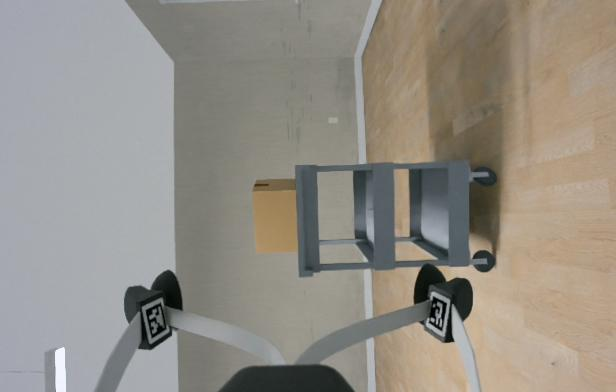

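Emit:
move --blocking false --r1 '{"base":{"rotate_rad":-0.1}}' --cameras '[]'

Emit:
wait --seconds 2 --cameras '[]'

Emit:
move --blocking false --r1 '{"base":{"strafe_m":-0.09,"translate_m":0.85}}' --cameras '[]'

Emit:
wait --seconds 7 --cameras '["r1_head_camera","r1_wrist_camera"]'

Scene clock: 468.00 s.
move: r1 moving
r1.base_odometry: x=-2.323 y=+0.115 heading=-2.562
r1.turned_by_wheels: -0.100
r1.turned_by_imu: -0.100
r1.base_tilt: forward=-1.5 right=+1.2
r1.lidar_m: 1.78 4.35 1.07 0.67 0.63 0.70 3.66 0.74 0.84 1.66 2.27 2.79
r1.base_status: rotate_rad moving
r1.joint_positions: lift_m=+0.678 arm_m=+0.000 wrist_yaw_rad=+0.002 wrist_pitch_rad=+0.002 wrist_roll_rad=+1.568 gripper_m=+0.120
r1.joint_status: not commanded
r1.measured_speeds: all 0
r1.motor_effort: lift_m=+23(23) arm_m=-4(4) wheel_0=+4(6) wheel_1=+1(6) wheel_2=+2(7)
r1.servo_current: wrist_yaw_rad=52(65) wrist_pitch_rad=46(52) wrist_roll_rad=46(59) gripper_m=52(52)
r1.hand_pose: x=+0.4595 y=-0.0869 z=+0.8552 quat_wxyz=(+0.708, +0.706, +0.001, +0.000) (m; r1's base frame)
r1.wrist_depth_mm: - - - - - 1756 1205 / - - - - - 1808 1229 / - - - - - 1756 1229 / - - - - - 1756 1229 / - - - - - 1618 1255 / - - - - 213 1499 1281 / - - - 147 - 1863 1255
r2.base_odometry: x=-3.577 y=+0.483 heading=-2.554
r2.turned_by_wheels: +0.000
r2.turned_by_imu: +0.000
r2.base_tilt: forward=-0.6 right=+0.1
r2.lidar_m: 1.27 0.55 1.09 3.42 1.63 1.96 3.33 1.63 1.29 1.26 1.42 1.30
r2.base_status: not commanded
r2.joint_positions: lift_m=+0.930 arm_m=+0.266 wrist_yaw_rad=+1.489 wrist_pitch_rad=+0.003 wrist_roll_rad=+0.002 gripper_m=-0.029
r2.joint_status: not commanded
r2.measured_speeds: all 0
r2.motor_effort: lift_m=+20(20) arm_m=-13(13) wheel_0=+12(13) wheel_1=-7(7) wheel_2=+11(11)
r2.servo_current: wrist_yaw_rad=202(221) wrist_pitch_rad=46(46) wrist_roll_rad=52(52) gripper_m=104(104)
r2.contact_limits: arm_m 0.1; translate_m 0.8
r2.hand_pose: x=+0.5470 y=+0.2803 z=+1.1071 quat_wxyz=(+0.735, +0.000, +0.002, +0.678) (m; r2's base frame)
r2.wrist_depth_mm: - - - 182 - - - / - - - 183 - - - / - - - 185 - - - / - - - 183 - - - / - - - 186 - - - / - - 182 187 178 - - / - - - 112 - - -
pictures: none
No camera images: "cameras" was empty.

Scene clock: 468.33 s.
earlier move: r1 done
r1.base_odometry: x=-2.323 y=+0.115 heading=-2.562
r1.turned_by_wheels: +0.000
r1.turned_by_imu: +0.000
r1.base_tilt: forward=-1.6 right=+1.3
r1.lidar_m: 1.78 4.33 1.06 0.66 0.62 0.67 3.66 0.76 0.84 1.69 2.26 2.76
r1.base_status: done
r1.joint_positions: lift_m=+0.678 arm_m=+0.000 wrist_yaw_rad=+0.002 wrist_pitch_rad=+0.002 wrist_roll_rad=+1.568 gripper_m=+0.120
r1.joint_status: not commanded
r1.measured_speeds: all 0
r1.motor_effort: lift_m=+23(23) arm_m=-3(4) wheel_0=+3(6) wheel_1=+1(6) wheel_2=+1(7)
r1.servo_current: wrist_yaw_rad=46(65) wrist_pitch_rad=46(52) wrist_roll_rad=46(59) gripper_m=39(52)
r1.hand_pose: x=+0.4595 y=-0.0869 z=+0.8552 quat_wxyz=(+0.708, +0.706, +0.001, +0.000) (m; r1's base frame)
r1.wrist_depth_mm: - - - - - 1756 1205 / - - - - - 1756 1229 / - - - - - 1756 1229 / - - - - - 1808 1255 / - - - - - 1708 1255 / - - - - 213 1499 1255 / - - - 147 - 1863 1281
r2.base_odometry: x=-3.577 y=+0.483 heading=-2.554
r2.turned_by_wheels: +0.000
r2.turned_by_imu: +0.000
r2.base_tilt: forward=-0.5 right=+0.0
r2.lidar_m: 1.27 0.53 1.09 3.42 1.62 1.97 3.32 1.60 1.28 1.27 1.42 1.30
r2.base_status: not commanded
r2.joint_positions: lift_m=+0.930 arm_m=+0.266 wrist_yaw_rad=+1.489 wrist_pitch_rad=+0.003 wrist_roll_rad=+0.002 gripper_m=-0.029
r2.joint_status: not commanded
r2.measured_speeds: all 0
r2.on_its_own: wrist_yaw_rad is at rest, and its servo_current (215 mA) is outside its rest range (0 to 104 mA)
r2.motor_effort: lift_m=+20(20) arm_m=-13(13) wheel_0=+12(13) wheel_1=-7(7) wheel_2=+11(11)
r2.servo_current: wrist_yaw_rad=215(221) wrist_pitch_rad=46(46) wrist_roll_rad=52(52) gripper_m=104(104)
r2.contact_limits: arm_m 0.1; translate_m 0.8
r2.hand_pose: x=+0.5470 y=+0.2803 z=+1.1071 quat_wxyz=(+0.735, +0.000, +0.002, +0.678) (m; r2's base frame)
r2.wrist_depth_mm: - - - 182 - - - / - - - 182 - - - / - - - 185 - - - / - - - 184 - - - / - - - 185 - - - / - - 181 187 177 - - / - - - 112 - - -
wait: 0.33 of 2 s (r1 has come to rest)
pictures: none
No camera images: "cameras" was empty.

Scene clock: 468.83 s.
move: r1 moving
r1.base_odometry: x=-2.351 y=+0.100 heading=-2.562
r1.turned_by_wheels: +0.000
r1.turned_by_imu: +0.000
r1.base_tilt: forward=-1.6 right=+1.3
r1.lidar_m: 1.76 4.33 1.06 0.67 0.65 0.73 3.67 0.79 0.89 1.75 2.23 2.76
r1.base_status: translate_m moving; strafe_m moving
r1.joint_positions: lift_m=+0.678 arm_m=+0.000 wrist_yaw_rad=+0.002 wrist_pitch_rad=+0.002 wrist_roll_rad=+1.568 gripper_m=+0.120
r1.joint_status: not commanded
r1.measured_speeds: translate_m=+0.122 strafe_m=-0.013 rotate_rad=-0.001 lift_m=+0.000 arm_m=+0.000 wrist_yaw_rad=+0.000 wrist_pitch_rad=+0.000 wrist_roll_rad=+0.000
r1.motor_effort: lift_m=+23(23) arm_m=-4(4) wheel_0=+7(10) wheel_1=+5(7) wheel_2=-8(9)
r1.servo_current: wrist_yaw_rad=46(59) wrist_pitch_rad=39(52) wrist_roll_rad=59(65) gripper_m=39(46)
r1.hand_pose: x=+0.4595 y=-0.0869 z=+0.8552 quat_wxyz=(+0.708, +0.706, +0.001, +0.000) (m; r1's base frame)
r1.wrist_depth_mm: - - - - - 1756 1229 / - - - - - 1756 1205 / - - - - - 1756 1255 / - - - - - 1808 1255 / - - - - - 1661 1255 / - - - - 213 1499 1281 / - - - 147 - 1863 1281
r2.base_odometry: x=-3.577 y=+0.483 heading=-2.554
r2.turned_by_wheels: +0.000
r2.turned_by_imu: +0.000
r2.base_tilt: forward=-0.6 right=+0.0
r2.lidar_m: 1.27 0.53 1.07 1.33 1.63 1.98 3.32 1.61 1.27 1.26 1.43 1.30
r2.base_status: not commanded
r2.joint_positions: lift_m=+0.930 arm_m=+0.266 wrist_yaw_rad=+1.489 wrist_pitch_rad=+0.003 wrist_roll_rad=+0.002 gripper_m=-0.029
r2.joint_status: not commanded
r2.measured_speeds: all 0
r2.motor_effort: lift_m=+20(20) arm_m=-13(13) wheel_0=+12(12) wheel_1=-7(7) wheel_2=+11(11)
r2.servo_current: wrist_yaw_rad=202(215) wrist_pitch_rad=46(46) wrist_roll_rad=39(65) gripper_m=104(111)
r2.contact_limits: arm_m 0.1; translate_m 0.8
r2.hand_pose: x=+0.5470 y=+0.2803 z=+1.1071 quat_wxyz=(+0.735, +0.000, +0.002, +0.678) (m; r2's base frame)
r2.wrist_depth_mm: - - - 182 - - - / - - - 183 - - - / - - - 185 - - - / - - - 184 - - - / - - - 185 - - - / - - 182 186 178 - - / - - - 112 - - -
pictures: none
No camera images: "cameras" was empty.

Scene clock: 472.67 s.
earlier move: r1 done
r1.base_odometry: x=-3.083 y=-0.276 heading=-2.562
r1.turned_by_wheels: +0.000
r1.turned_by_imu: +0.000
r1.base_tilt: forward=-1.6 right=+1.3
r1.lidar_m: 0.89 0.96 2.98 1.21 1.15 1.16 1.57 1.50 1.84 2.01 2.02 2.50
r1.base_status: done
r1.joint_positions: lift_m=+0.678 arm_m=+0.000 wrist_yaw_rad=+0.002 wrist_pitch_rad=+0.002 wrist_roll_rad=+1.568 gripper_m=+0.120
r1.joint_status: not commanded
r1.measured_speeds: all 0
r1.motor_effort: lift_m=+23(23) arm_m=-3(4) wheel_0=+2(10) wheel_1=+2(7) wheel_2=+1(11)
r1.servo_current: wrist_yaw_rad=46(72) wrist_pitch_rad=46(52) wrist_roll_rad=59(72) gripper_m=46(52)
r1.hand_pose: x=+0.4595 y=-0.0869 z=+0.8552 quat_wxyz=(+0.708, +0.706, +0.001, +0.000) (m; r1's base frame)
r1.wrist_depth_mm: - - - - - 1756 1205 / - - - - - 1756 1229 / - - - - - 1808 1229 / - - - - - 1808 1255 / - - - - - 1661 1205 / - - 1025 759 211 198 - / - - - 145 - - -
r2.base_odometry: x=-3.577 y=+0.483 heading=-2.554
r2.turned_by_wheels: +0.000
r2.turned_by_imu: +0.001
r2.base_tilt: forward=-0.6 right=+0.0
r2.lidar_m: 1.28 0.52 2.23 1.18 1.63 1.99 3.29 1.62 1.28 1.28 1.44 1.30
r2.base_status: not commanded
r2.joint_positions: lift_m=+0.930 arm_m=+0.266 wrist_yaw_rad=+1.489 wrist_pitch_rad=+0.003 wrist_roll_rad=+0.002 gripper_m=-0.029
r2.joint_status: not commanded
r2.measured_speeds: all 0
r2.on_its_own: wrist_yaw_rad is at rest, and its servo_current (215 mA) is outside its rest range (0 to 104 mA)
r2.motor_effort: lift_m=+20(20) arm_m=-13(14) wheel_0=+12(12) wheel_1=-7(8) wheel_2=+11(11)
r2.servo_current: wrist_yaw_rad=215(221) wrist_pitch_rad=46(52) wrist_roll_rad=46(65) gripper_m=98(111)
r2.contact_limits: arm_m 0.1; translate_m 0.8
r2.hand_pose: x=+0.5470 y=+0.2803 z=+1.1071 quat_wxyz=(+0.735, +0.000, +0.002, +0.678) (m; r2's base frame)
r2.wrist_depth_mm: - - - 182 - - - / - - - 183 - - - / - - 1397 185 - - - / - - 1397 184 - - - / - - 1255 185 - - - / - - 170 186 178 - - / - - - 112 - - -
wait: 3.83 of 7 s (r1 has come to rest)
pictures: r1_head_camera, r1_wrist_camera
Images, in order (width x height): r1_head_camera 420x560, r1_wrist_camera 616x392.

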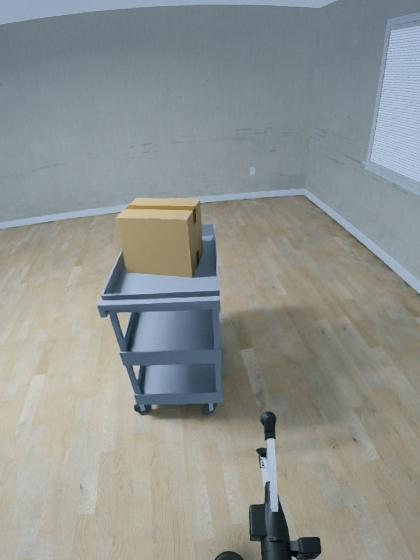

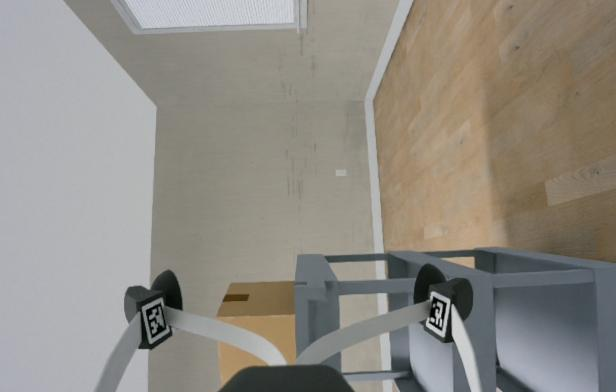

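Emit:
move --blocking false --r1 '{"base":{"strafe_m":0.13,"translate_m":0.22}}' --cameras '[]'

Emit:
wait --seconds 4 --cameras '["r1_head_camera","r1_wrist_camera"]'

Scene clock: 479.30 s.
move: r1 moving
r1.base_odometry: x=-3.099 y=-0.308 heading=-2.562
r1.turned_by_wheels: +0.000
r1.turned_by_imu: +0.000
r1.base_tilt: forward=-1.6 right=+1.3
r1.lidar_m: 0.91 0.94 2.97 1.22 1.16 1.17 1.77 1.52 1.91 2.03 2.03 2.50
r1.base_status: translate_m moving; strafe_m moving
r1.joint_positions: lift_m=+0.678 arm_m=+0.000 wrist_yaw_rad=+0.002 wrist_pitch_rad=+0.002 wrist_roll_rad=+1.568 gripper_m=+0.120
r1.joint_status: not commanded
r1.measured_speeds: translate_m=+0.120 strafe_m=+0.070 rotate_rad=-0.003 lift_m=+0.000 arm_m=+0.000 wrist_yaw_rad=+0.000 wrist_pitch_rad=+0.000 wrist_roll_rad=+0.000
r1.motor_effort: lift_m=+23(23) arm_m=-3(4) wheel_0=-3(5) wheel_1=+8(10) wheel_2=-9(9)
r1.servo_current: wrist_yaw_rad=39(59) wrist_pitch_rad=39(46) wrist_roll_rad=46(52) gripper_m=46(52)
r1.hand_pose: x=+0.4595 y=-0.0869 z=+0.8552 quat_wxyz=(+0.708, +0.706, +0.001, +0.000) (m; r1's base frame)
r1.wrist_depth_mm: - - - - - 1756 1205 / - - - - - 1756 1229 / - - - - - 1808 1229 / - - - - - 1808 1255 / - - - - - 1661 1182 / - - 1042 768 195 197 - / - - 976 145 1255 - -
r2.base_odometry: x=-3.577 y=+0.483 heading=-2.554
r2.turned_by_wheels: +0.000
r2.turned_by_imu: +0.000
r2.base_tilt: forward=-0.6 right=+0.1
r2.lidar_m: 1.27 0.51 2.25 1.16 1.62 1.97 3.30 1.59 1.29 1.25 1.42 1.29
r2.base_status: not commanded
r2.joint_positions: lift_m=+0.930 arm_m=+0.266 wrist_yaw_rad=+1.489 wrist_pitch_rad=+0.003 wrist_roll_rad=+0.002 gripper_m=-0.029
r2.joint_status: not commanded
r2.measured_speeds: all 0
r2.motor_effort: lift_m=+20(20) arm_m=-13(13) wheel_0=+12(12) wheel_1=-7(7) wheel_2=+11(11)
r2.servo_current: wrist_yaw_rad=202(208) wrist_pitch_rad=46(46) wrist_roll_rad=46(59) gripper_m=104(111)
r2.contact_limits: arm_m 0.1; translate_m 0.8
r2.hand_pose: x=+0.5470 y=+0.2803 z=+1.1071 quat_wxyz=(+0.735, +0.000, +0.002, +0.678) (m; r2's base frame)
r2.wrist_depth_mm: - - - 182 - - - / - - - 183 - - - / - - - 185 - - - / - - 1366 183 - - - / - 1430 1308 185 - - - / - - 182 187 178 - - / - - - 112 - - -
pictures: none
No camera images: "cameras" was empty.

Scene clock: 481.23 s.
earlier move: r1 done
r1.base_odometry: x=-3.196 y=-0.505 heading=-2.562
r1.turned_by_wheels: +0.000
r1.turned_by_imu: +0.001
r1.base_tilt: forward=-1.6 right=+1.3
r1.lidar_m: 0.71 0.73 2.85 2.59 1.17 1.20 1.69 1.75 2.14 2.10 2.14 2.60
r1.base_status: done
r1.joint_positions: lift_m=+0.678 arm_m=+0.000 wrist_yaw_rad=+0.002 wrist_pitch_rad=+0.002 wrist_roll_rad=+1.568 gripper_m=+0.120
r1.joint_status: not commanded
r1.measured_speeds: all 0
r1.motor_effort: lift_m=+23(23) arm_m=-3(4) wheel_0=-3(6) wheel_1=+1(10) wheel_2=+1(9)
r1.servo_current: wrist_yaw_rad=46(78) wrist_pitch_rad=46(46) wrist_roll_rad=59(65) gripper_m=46(52)
r1.hand_pose: x=+0.4595 y=-0.0869 z=+0.8552 quat_wxyz=(+0.708, +0.706, +0.001, +0.000) (m; r1's base frame)
r1.wrist_depth_mm: - - - - - 1756 1229 / - - - - - 1756 1229 / - - - - - 1756 1229 / - - - - - 1808 1205 / - - 991 778 - - - / - - 778 778 213 197 - / - - 798 147 1160 - -
r2.base_odometry: x=-3.577 y=+0.483 heading=-2.554
r2.turned_by_wheels: +0.000
r2.turned_by_imu: +0.000
r2.base_tilt: forward=-0.6 right=+0.0
r2.lidar_m: 1.26 0.53 2.20 1.13 1.25 1.96 3.30 1.62 1.28 1.27 1.42 1.30
r2.base_status: not commanded
r2.joint_positions: lift_m=+0.930 arm_m=+0.266 wrist_yaw_rad=+1.489 wrist_pitch_rad=+0.003 wrist_roll_rad=+0.002 gripper_m=-0.029
r2.joint_status: not commanded
r2.measured_speeds: all 0
r2.on_its_own: wrist_yaw_rad is at rest, and its servo_current (208 mA) is outside its rest range (0 to 104 mA)
r2.motor_effort: lift_m=+20(20) arm_m=-13(13) wheel_0=+12(12) wheel_1=-7(7) wheel_2=+11(11)
r2.servo_current: wrist_yaw_rad=208(228) wrist_pitch_rad=39(52) wrist_roll_rad=52(65) gripper_m=104(111)
r2.contact_limits: arm_m 0.1; translate_m 0.8
r2.hand_pose: x=+0.5470 y=+0.2803 z=+1.1071 quat_wxyz=(+0.735, +0.000, +0.002, +0.678) (m; r2's base frame)
r2.wrist_depth_mm: - - - 183 - - - / - - - 182 - - - / - - - 185 - - - / - - - 184 - - - / 1397 - - 185 - - - / - - 182 187 177 - - / - - - 112 - - -
wait: 1.93 of 4 s (r1 has come to rest)
pictures: r1_head_camera, r1_wrist_camera
Images, in order (width x height): r1_head_camera 420x560, r1_wrist_camera 616x392.

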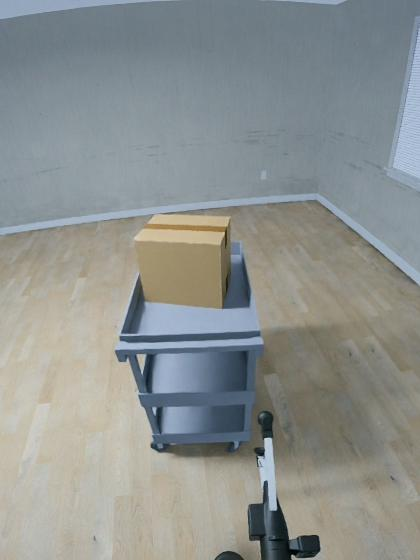

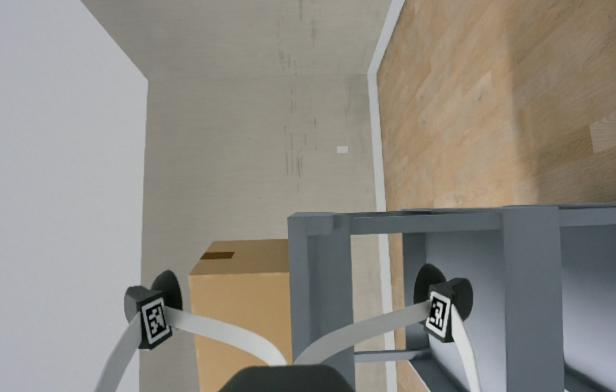

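Emit:
move --blocking false --r1 '{"base":{"strafe_m":0.09,"translate_m":0.15},"pace":"slow"}' --cameras '[]'

Emit:
wait --seconds 4 --cameras '["r1_head_camera","r1_wrist_camera"]'

Scene clock: 486.87 s.
move: r1 moving
r1.base_odometry: x=-3.202 y=-0.518 heading=-2.562
r1.turned_by_wheels: +0.000
r1.turned_by_imu: -0.001
r1.base_tilt: forward=-1.6 right=+1.3
r1.lidar_m: 0.71 0.72 2.88 2.59 1.14 1.24 1.69 1.76 2.13 2.12 2.12 2.61
r1.base_status: translate_m moving; strafe_m moving
r1.joint_positions: lift_m=+0.678 arm_m=+0.000 wrist_yaw_rad=+0.002 wrist_pitch_rad=+0.002 wrist_roll_rad=+1.568 gripper_m=+0.120
r1.joint_status: not commanded
r1.measured_speeds: translate_m=+0.047 strafe_m=+0.028 rotate_rad=-0.001 lift_m=+0.000 arm_m=+0.000 wrist_yaw_rad=+0.000 wrist_pitch_rad=+0.000 wrist_roll_rad=+0.000
r1.motor_effort: lift_m=+23(23) arm_m=-4(4) wheel_0=-4(4) wheel_1=+7(7) wheel_2=-6(6)
r1.servo_current: wrist_yaw_rad=46(78) wrist_pitch_rad=33(52) wrist_roll_rad=52(59) gripper_m=39(52)
r1.hand_pose: x=+0.4595 y=-0.0869 z=+0.8552 quat_wxyz=(+0.708, +0.706, +0.001, +0.000) (m; r1's base frame)
r1.wrist_depth_mm: - - - - - 1756 1229 / - - - - - 1756 1229 / - - - - - 1756 1255 / - - - - - 1708 1229 / - - 976 768 - - - / - - 759 768 213 197 - / - - 788 145 1138 - -
r2.base_odometry: x=-3.577 y=+0.483 heading=-2.554
r2.turned_by_wheels: +0.000
r2.turned_by_imu: +0.000
r2.base_tilt: forward=-0.6 right=+0.0
r2.lidar_m: 1.28 0.53 2.23 1.14 1.19 1.97 3.27 1.58 1.29 1.25 1.43 1.30
r2.base_status: not commanded
r2.joint_positions: lift_m=+0.930 arm_m=+0.266 wrist_yaw_rad=+1.489 wrist_pitch_rad=+0.003 wrist_roll_rad=+0.002 gripper_m=-0.029
r2.joint_status: not commanded
r2.measured_speeds: all 0
r2.motor_effort: lift_m=+20(20) arm_m=-13(13) wheel_0=+12(12) wheel_1=-7(7) wheel_2=+11(11)
r2.servo_current: wrist_yaw_rad=215(221) wrist_pitch_rad=39(46) wrist_roll_rad=46(52) gripper_m=104(111)
r2.contact_limits: arm_m 0.1; translate_m 0.8
r2.hand_pose: x=+0.5470 y=+0.2803 z=+1.1071 quat_wxyz=(+0.735, +0.000, +0.002, +0.678) (m; r2's base frame)
r2.wrist_depth_mm: - - - 182 - - - / - - - 183 - - - / - - - 185 - - - / - - - 184 - - - / 1397 - - 185 - - - / - - 182 187 178 - - / - - - 112 - - -
pictures: none
No camera images: "cameras" was empty.

Scene clock: 489.27 s.
earlier move: r1 done
r1.base_odometry: x=-3.272 y=-0.663 heading=-2.562
r1.turned_by_wheels: +0.000
r1.turned_by_imu: +0.001
r1.base_tilt: forward=-1.6 right=+1.2
r1.lidar_m: 0.56 0.59 2.80 2.54 1.12 1.31 1.68 1.93 2.36 2.13 2.15 0.61
r1.base_status: done
r1.joint_positions: lift_m=+0.678 arm_m=+0.000 wrist_yaw_rad=+0.002 wrist_pitch_rad=+0.002 wrist_roll_rad=+1.568 gripper_m=+0.120
r1.joint_status: not commanded
r1.measured_speeds: all 0
r1.motor_effort: lift_m=+23(23) arm_m=-4(4) wheel_0=-3(6) wheel_1=+4(8) wheel_2=-2(7)
r1.servo_current: wrist_yaw_rad=46(78) wrist_pitch_rad=39(52) wrist_roll_rad=65(72) gripper_m=39(52)
r1.hand_pose: x=+0.4595 y=-0.0869 z=+0.8552 quat_wxyz=(+0.708, +0.706, +0.001, +0.000) (m; r1's base frame)
r1.wrist_depth_mm: - - - - - 1756 1205 / - - - - - 1756 1255 / - - - - - 1756 1182 / - - - 421 1042 - - / - - 627 421 1025 - - / - - 627 421 211 197 - / - - 661 147 - - -
r2.base_odometry: x=-3.577 y=+0.483 heading=-2.554
r2.turned_by_wheels: +0.000
r2.turned_by_imu: +0.000
r2.base_tilt: forward=-0.6 right=+0.0
r2.lidar_m: 1.26 0.53 2.22 1.17 1.17 1.97 3.32 1.58 1.29 1.25 1.40 1.28
r2.base_status: not commanded
r2.joint_positions: lift_m=+0.930 arm_m=+0.266 wrist_yaw_rad=+1.489 wrist_pitch_rad=+0.003 wrist_roll_rad=+0.002 gripper_m=-0.029
r2.joint_status: not commanded
r2.measured_speeds: all 0
r2.on_its_own: wrist_yaw_rad is at rest, and its servo_current (215 mA) is outside its rest range (0 to 104 mA)
r2.motor_effort: lift_m=+20(20) arm_m=-13(13) wheel_0=+12(12) wheel_1=-7(7) wheel_2=+11(11)
r2.servo_current: wrist_yaw_rad=215(221) wrist_pitch_rad=33(46) wrist_roll_rad=52(59) gripper_m=104(111)
r2.contact_limits: arm_m 0.1; translate_m 0.8
r2.hand_pose: x=+0.5470 y=+0.2803 z=+1.1071 quat_wxyz=(+0.735, +0.000, +0.002, +0.678) (m; r2's base frame)
r2.wrist_depth_mm: - - - 182 - - - / - - - 183 - - - / - - - 185 - - - / - - - 184 - - - / 1229 - - 185 - - - / - - 182 186 177 - - / - - - 112 - - -
wait: 2.40 of 4 s (r1 has come to rest)
pictures: r1_head_camera, r1_wrist_camera
Images, in order (width x height): r1_head_camera 420x560, r1_wrist_camera 616x392.

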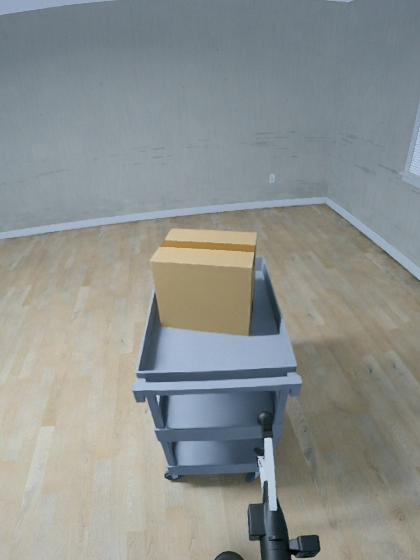

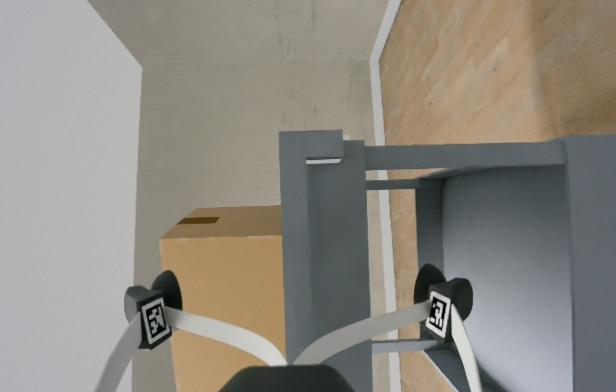

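Emit:
move --blocking false --r1 '{"base":{"strafe_m":0.05,"translate_m":0.14},"pace":"slow"}' --cameras '[]'

Emit:
wait --seconds 4 --cameras '["r1_wrist_camera","r1_head_camera"]'

Scene clock: 497.90 s.
move: r1 moving
r1.base_odometry: x=-3.280 y=-0.673 heading=-2.561
r1.turned_by_wheels: +0.000
r1.turned_by_imu: +0.000
r1.base_tilt: forward=-1.6 right=+1.3
r1.lidar_m: 0.55 0.58 2.85 2.52 1.15 1.30 1.69 1.91 2.37 2.14 2.18 0.61
r1.base_status: translate_m moving; strafe_m moving
r1.joint_positions: lift_m=+0.678 arm_m=+0.000 wrist_yaw_rad=+0.002 wrist_pitch_rad=+0.002 wrist_roll_rad=+1.568 gripper_m=+0.120
r1.joint_status: not commanded
r1.measured_speeds: translate_m=+0.049 strafe_m=+0.017 rotate_rad=+0.000 lift_m=+0.000 arm_m=+0.000 wrist_yaw_rad=+0.000 wrist_pitch_rad=+0.000 wrist_roll_rad=+0.000
r1.motor_effort: lift_m=+23(23) arm_m=-3(4) wheel_0=+5(8) wheel_1=+3(7) wheel_2=-4(7)
r1.servo_current: wrist_yaw_rad=46(65) wrist_pitch_rad=52(52) wrist_roll_rad=46(52) gripper_m=46(52)
r1.hand_pose: x=+0.4595 y=-0.0869 z=+0.8552 quat_wxyz=(+0.708, +0.706, +0.001, +0.000) (m; r1's base frame)
r1.wrist_depth_mm: - - - - - 1756 1205 / - - - - - 1756 1229 / - - - 413 - 1756 1205 / - - - 413 1042 - - / - - 615 410 1025 - - / - - 621 407 213 196 - / - - 647 147 - - -
r2.base_odometry: x=-3.577 y=+0.483 heading=-2.554
r2.turned_by_wheels: +0.000
r2.turned_by_imu: +0.000
r2.base_tilt: forward=-0.6 right=+0.0
r2.lidar_m: 1.27 0.52 2.21 1.17 1.14 1.99 3.30 1.62 1.28 1.28 1.42 1.30
r2.base_status: not commanded
r2.joint_positions: lift_m=+0.930 arm_m=+0.266 wrist_yaw_rad=+1.489 wrist_pitch_rad=+0.003 wrist_roll_rad=+0.002 gripper_m=-0.029
r2.joint_status: not commanded
r2.measured_speeds: all 0
r2.motor_effort: lift_m=+20(20) arm_m=-13(13) wheel_0=+12(12) wheel_1=-7(7) wheel_2=+11(11)
r2.servo_current: wrist_yaw_rad=208(215) wrist_pitch_rad=39(46) wrist_roll_rad=52(59) gripper_m=104(104)
r2.contact_limits: arm_m 0.1; translate_m 0.8
r2.hand_pose: x=+0.5470 y=+0.2803 z=+1.1071 quat_wxyz=(+0.735, +0.000, +0.002, +0.678) (m; r2's base frame)
r2.wrist_depth_mm: - - - 183 - - - / - - - 183 - - - / - - - 185 - - - / - - - 184 - - - / 1205 - - 185 - - - / - - 182 186 178 - - / - - - 112 - - -
pictures: none
No camera images: "cameras" was empty.

Scene clock: 500.10 s.
earlier move: r1 done
r1.base_odometry: x=-3.362 y=-0.781 heading=-2.561
r1.turned_by_wheels: +0.000
r1.turned_by_imu: +0.000
r1.base_tilt: forward=-1.6 right=+1.2
r1.lidar_m: 0.44 0.43 2.81 2.51 1.22 1.24 1.70 2.08 2.45 2.19 2.18 0.47
r1.base_status: done
r1.joint_positions: lift_m=+0.678 arm_m=+0.000 wrist_yaw_rad=+0.002 wrist_pitch_rad=+0.002 wrist_roll_rad=+1.568 gripper_m=+0.120
r1.joint_status: not commanded
r1.measured_speeds: all 0
r1.motor_effort: lift_m=+23(23) arm_m=-4(4) wheel_0=+4(8) wheel_1=+2(8) wheel_2=-1(7)
r1.servo_current: wrist_yaw_rad=52(65) wrist_pitch_rad=46(52) wrist_roll_rad=65(65) gripper_m=52(52)
r1.hand_pose: x=+0.4595 y=-0.0869 z=+0.8552 quat_wxyz=(+0.708, +0.706, +0.001, +0.000) (m; r1's base frame)
r1.wrist_depth_mm: - - - 225 - 1708 1205 / - - - 223 285 - - / - - - 223 283 1661 - / - - 564 221 282 - - / - 488 484 220 282 866 - / - 492 500 279 279 197 - / - 517 517 147 279 - -
r2.base_odometry: x=-3.577 y=+0.483 heading=-2.554
r2.turned_by_wheels: +0.000
r2.turned_by_imu: +0.000
r2.base_tilt: forward=-0.6 right=+0.0
r2.lidar_m: 1.27 0.54 2.20 1.30 1.19 1.97 3.29 1.59 1.30 1.26 1.41 1.28
r2.base_status: not commanded
r2.joint_positions: lift_m=+0.930 arm_m=+0.266 wrist_yaw_rad=+1.489 wrist_pitch_rad=+0.003 wrist_roll_rad=+0.002 gripper_m=-0.029
r2.joint_status: not commanded
r2.measured_speeds: all 0
r2.on_its_own: wrist_yaw_rad is at rest, and its servo_current (208 mA) is outside its rest range (0 to 104 mA)
r2.motor_effort: lift_m=+19(20) arm_m=-13(13) wheel_0=+12(12) wheel_1=-7(7) wheel_2=+11(11)
r2.servo_current: wrist_yaw_rad=208(228) wrist_pitch_rad=46(52) wrist_roll_rad=52(59) gripper_m=104(111)
r2.contact_limits: arm_m 0.1; translate_m 0.8
r2.hand_pose: x=+0.5470 y=+0.2803 z=+1.1071 quat_wxyz=(+0.735, +0.000, +0.002, +0.678) (m; r2's base frame)
r2.wrist_depth_mm: - - - 182 - - - / - - - 183 - - - / - - - 185 - - - / - - - 183 - - - / - - - 186 - - - / - - 182 186 178 - - / - - - 112 - - -
wait: 2.20 of 4 s (r1 has come to rest)
pictures: r1_head_camera, r1_wrist_camera
Images, in order (width x height): r1_head_camera 420x560, r1_wrist_camera 616x392.

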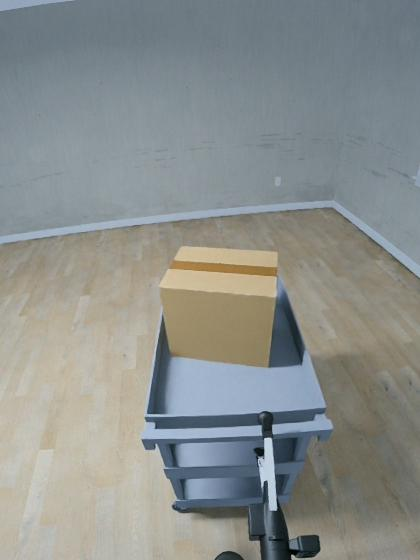

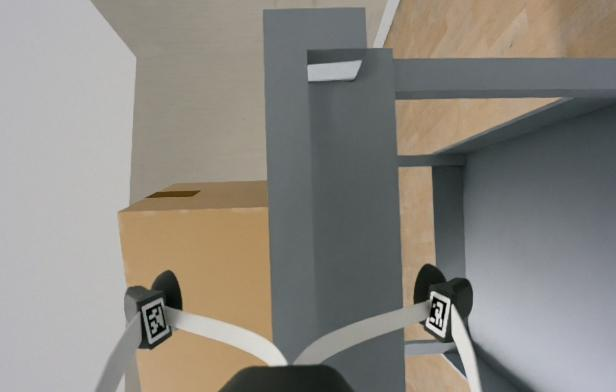

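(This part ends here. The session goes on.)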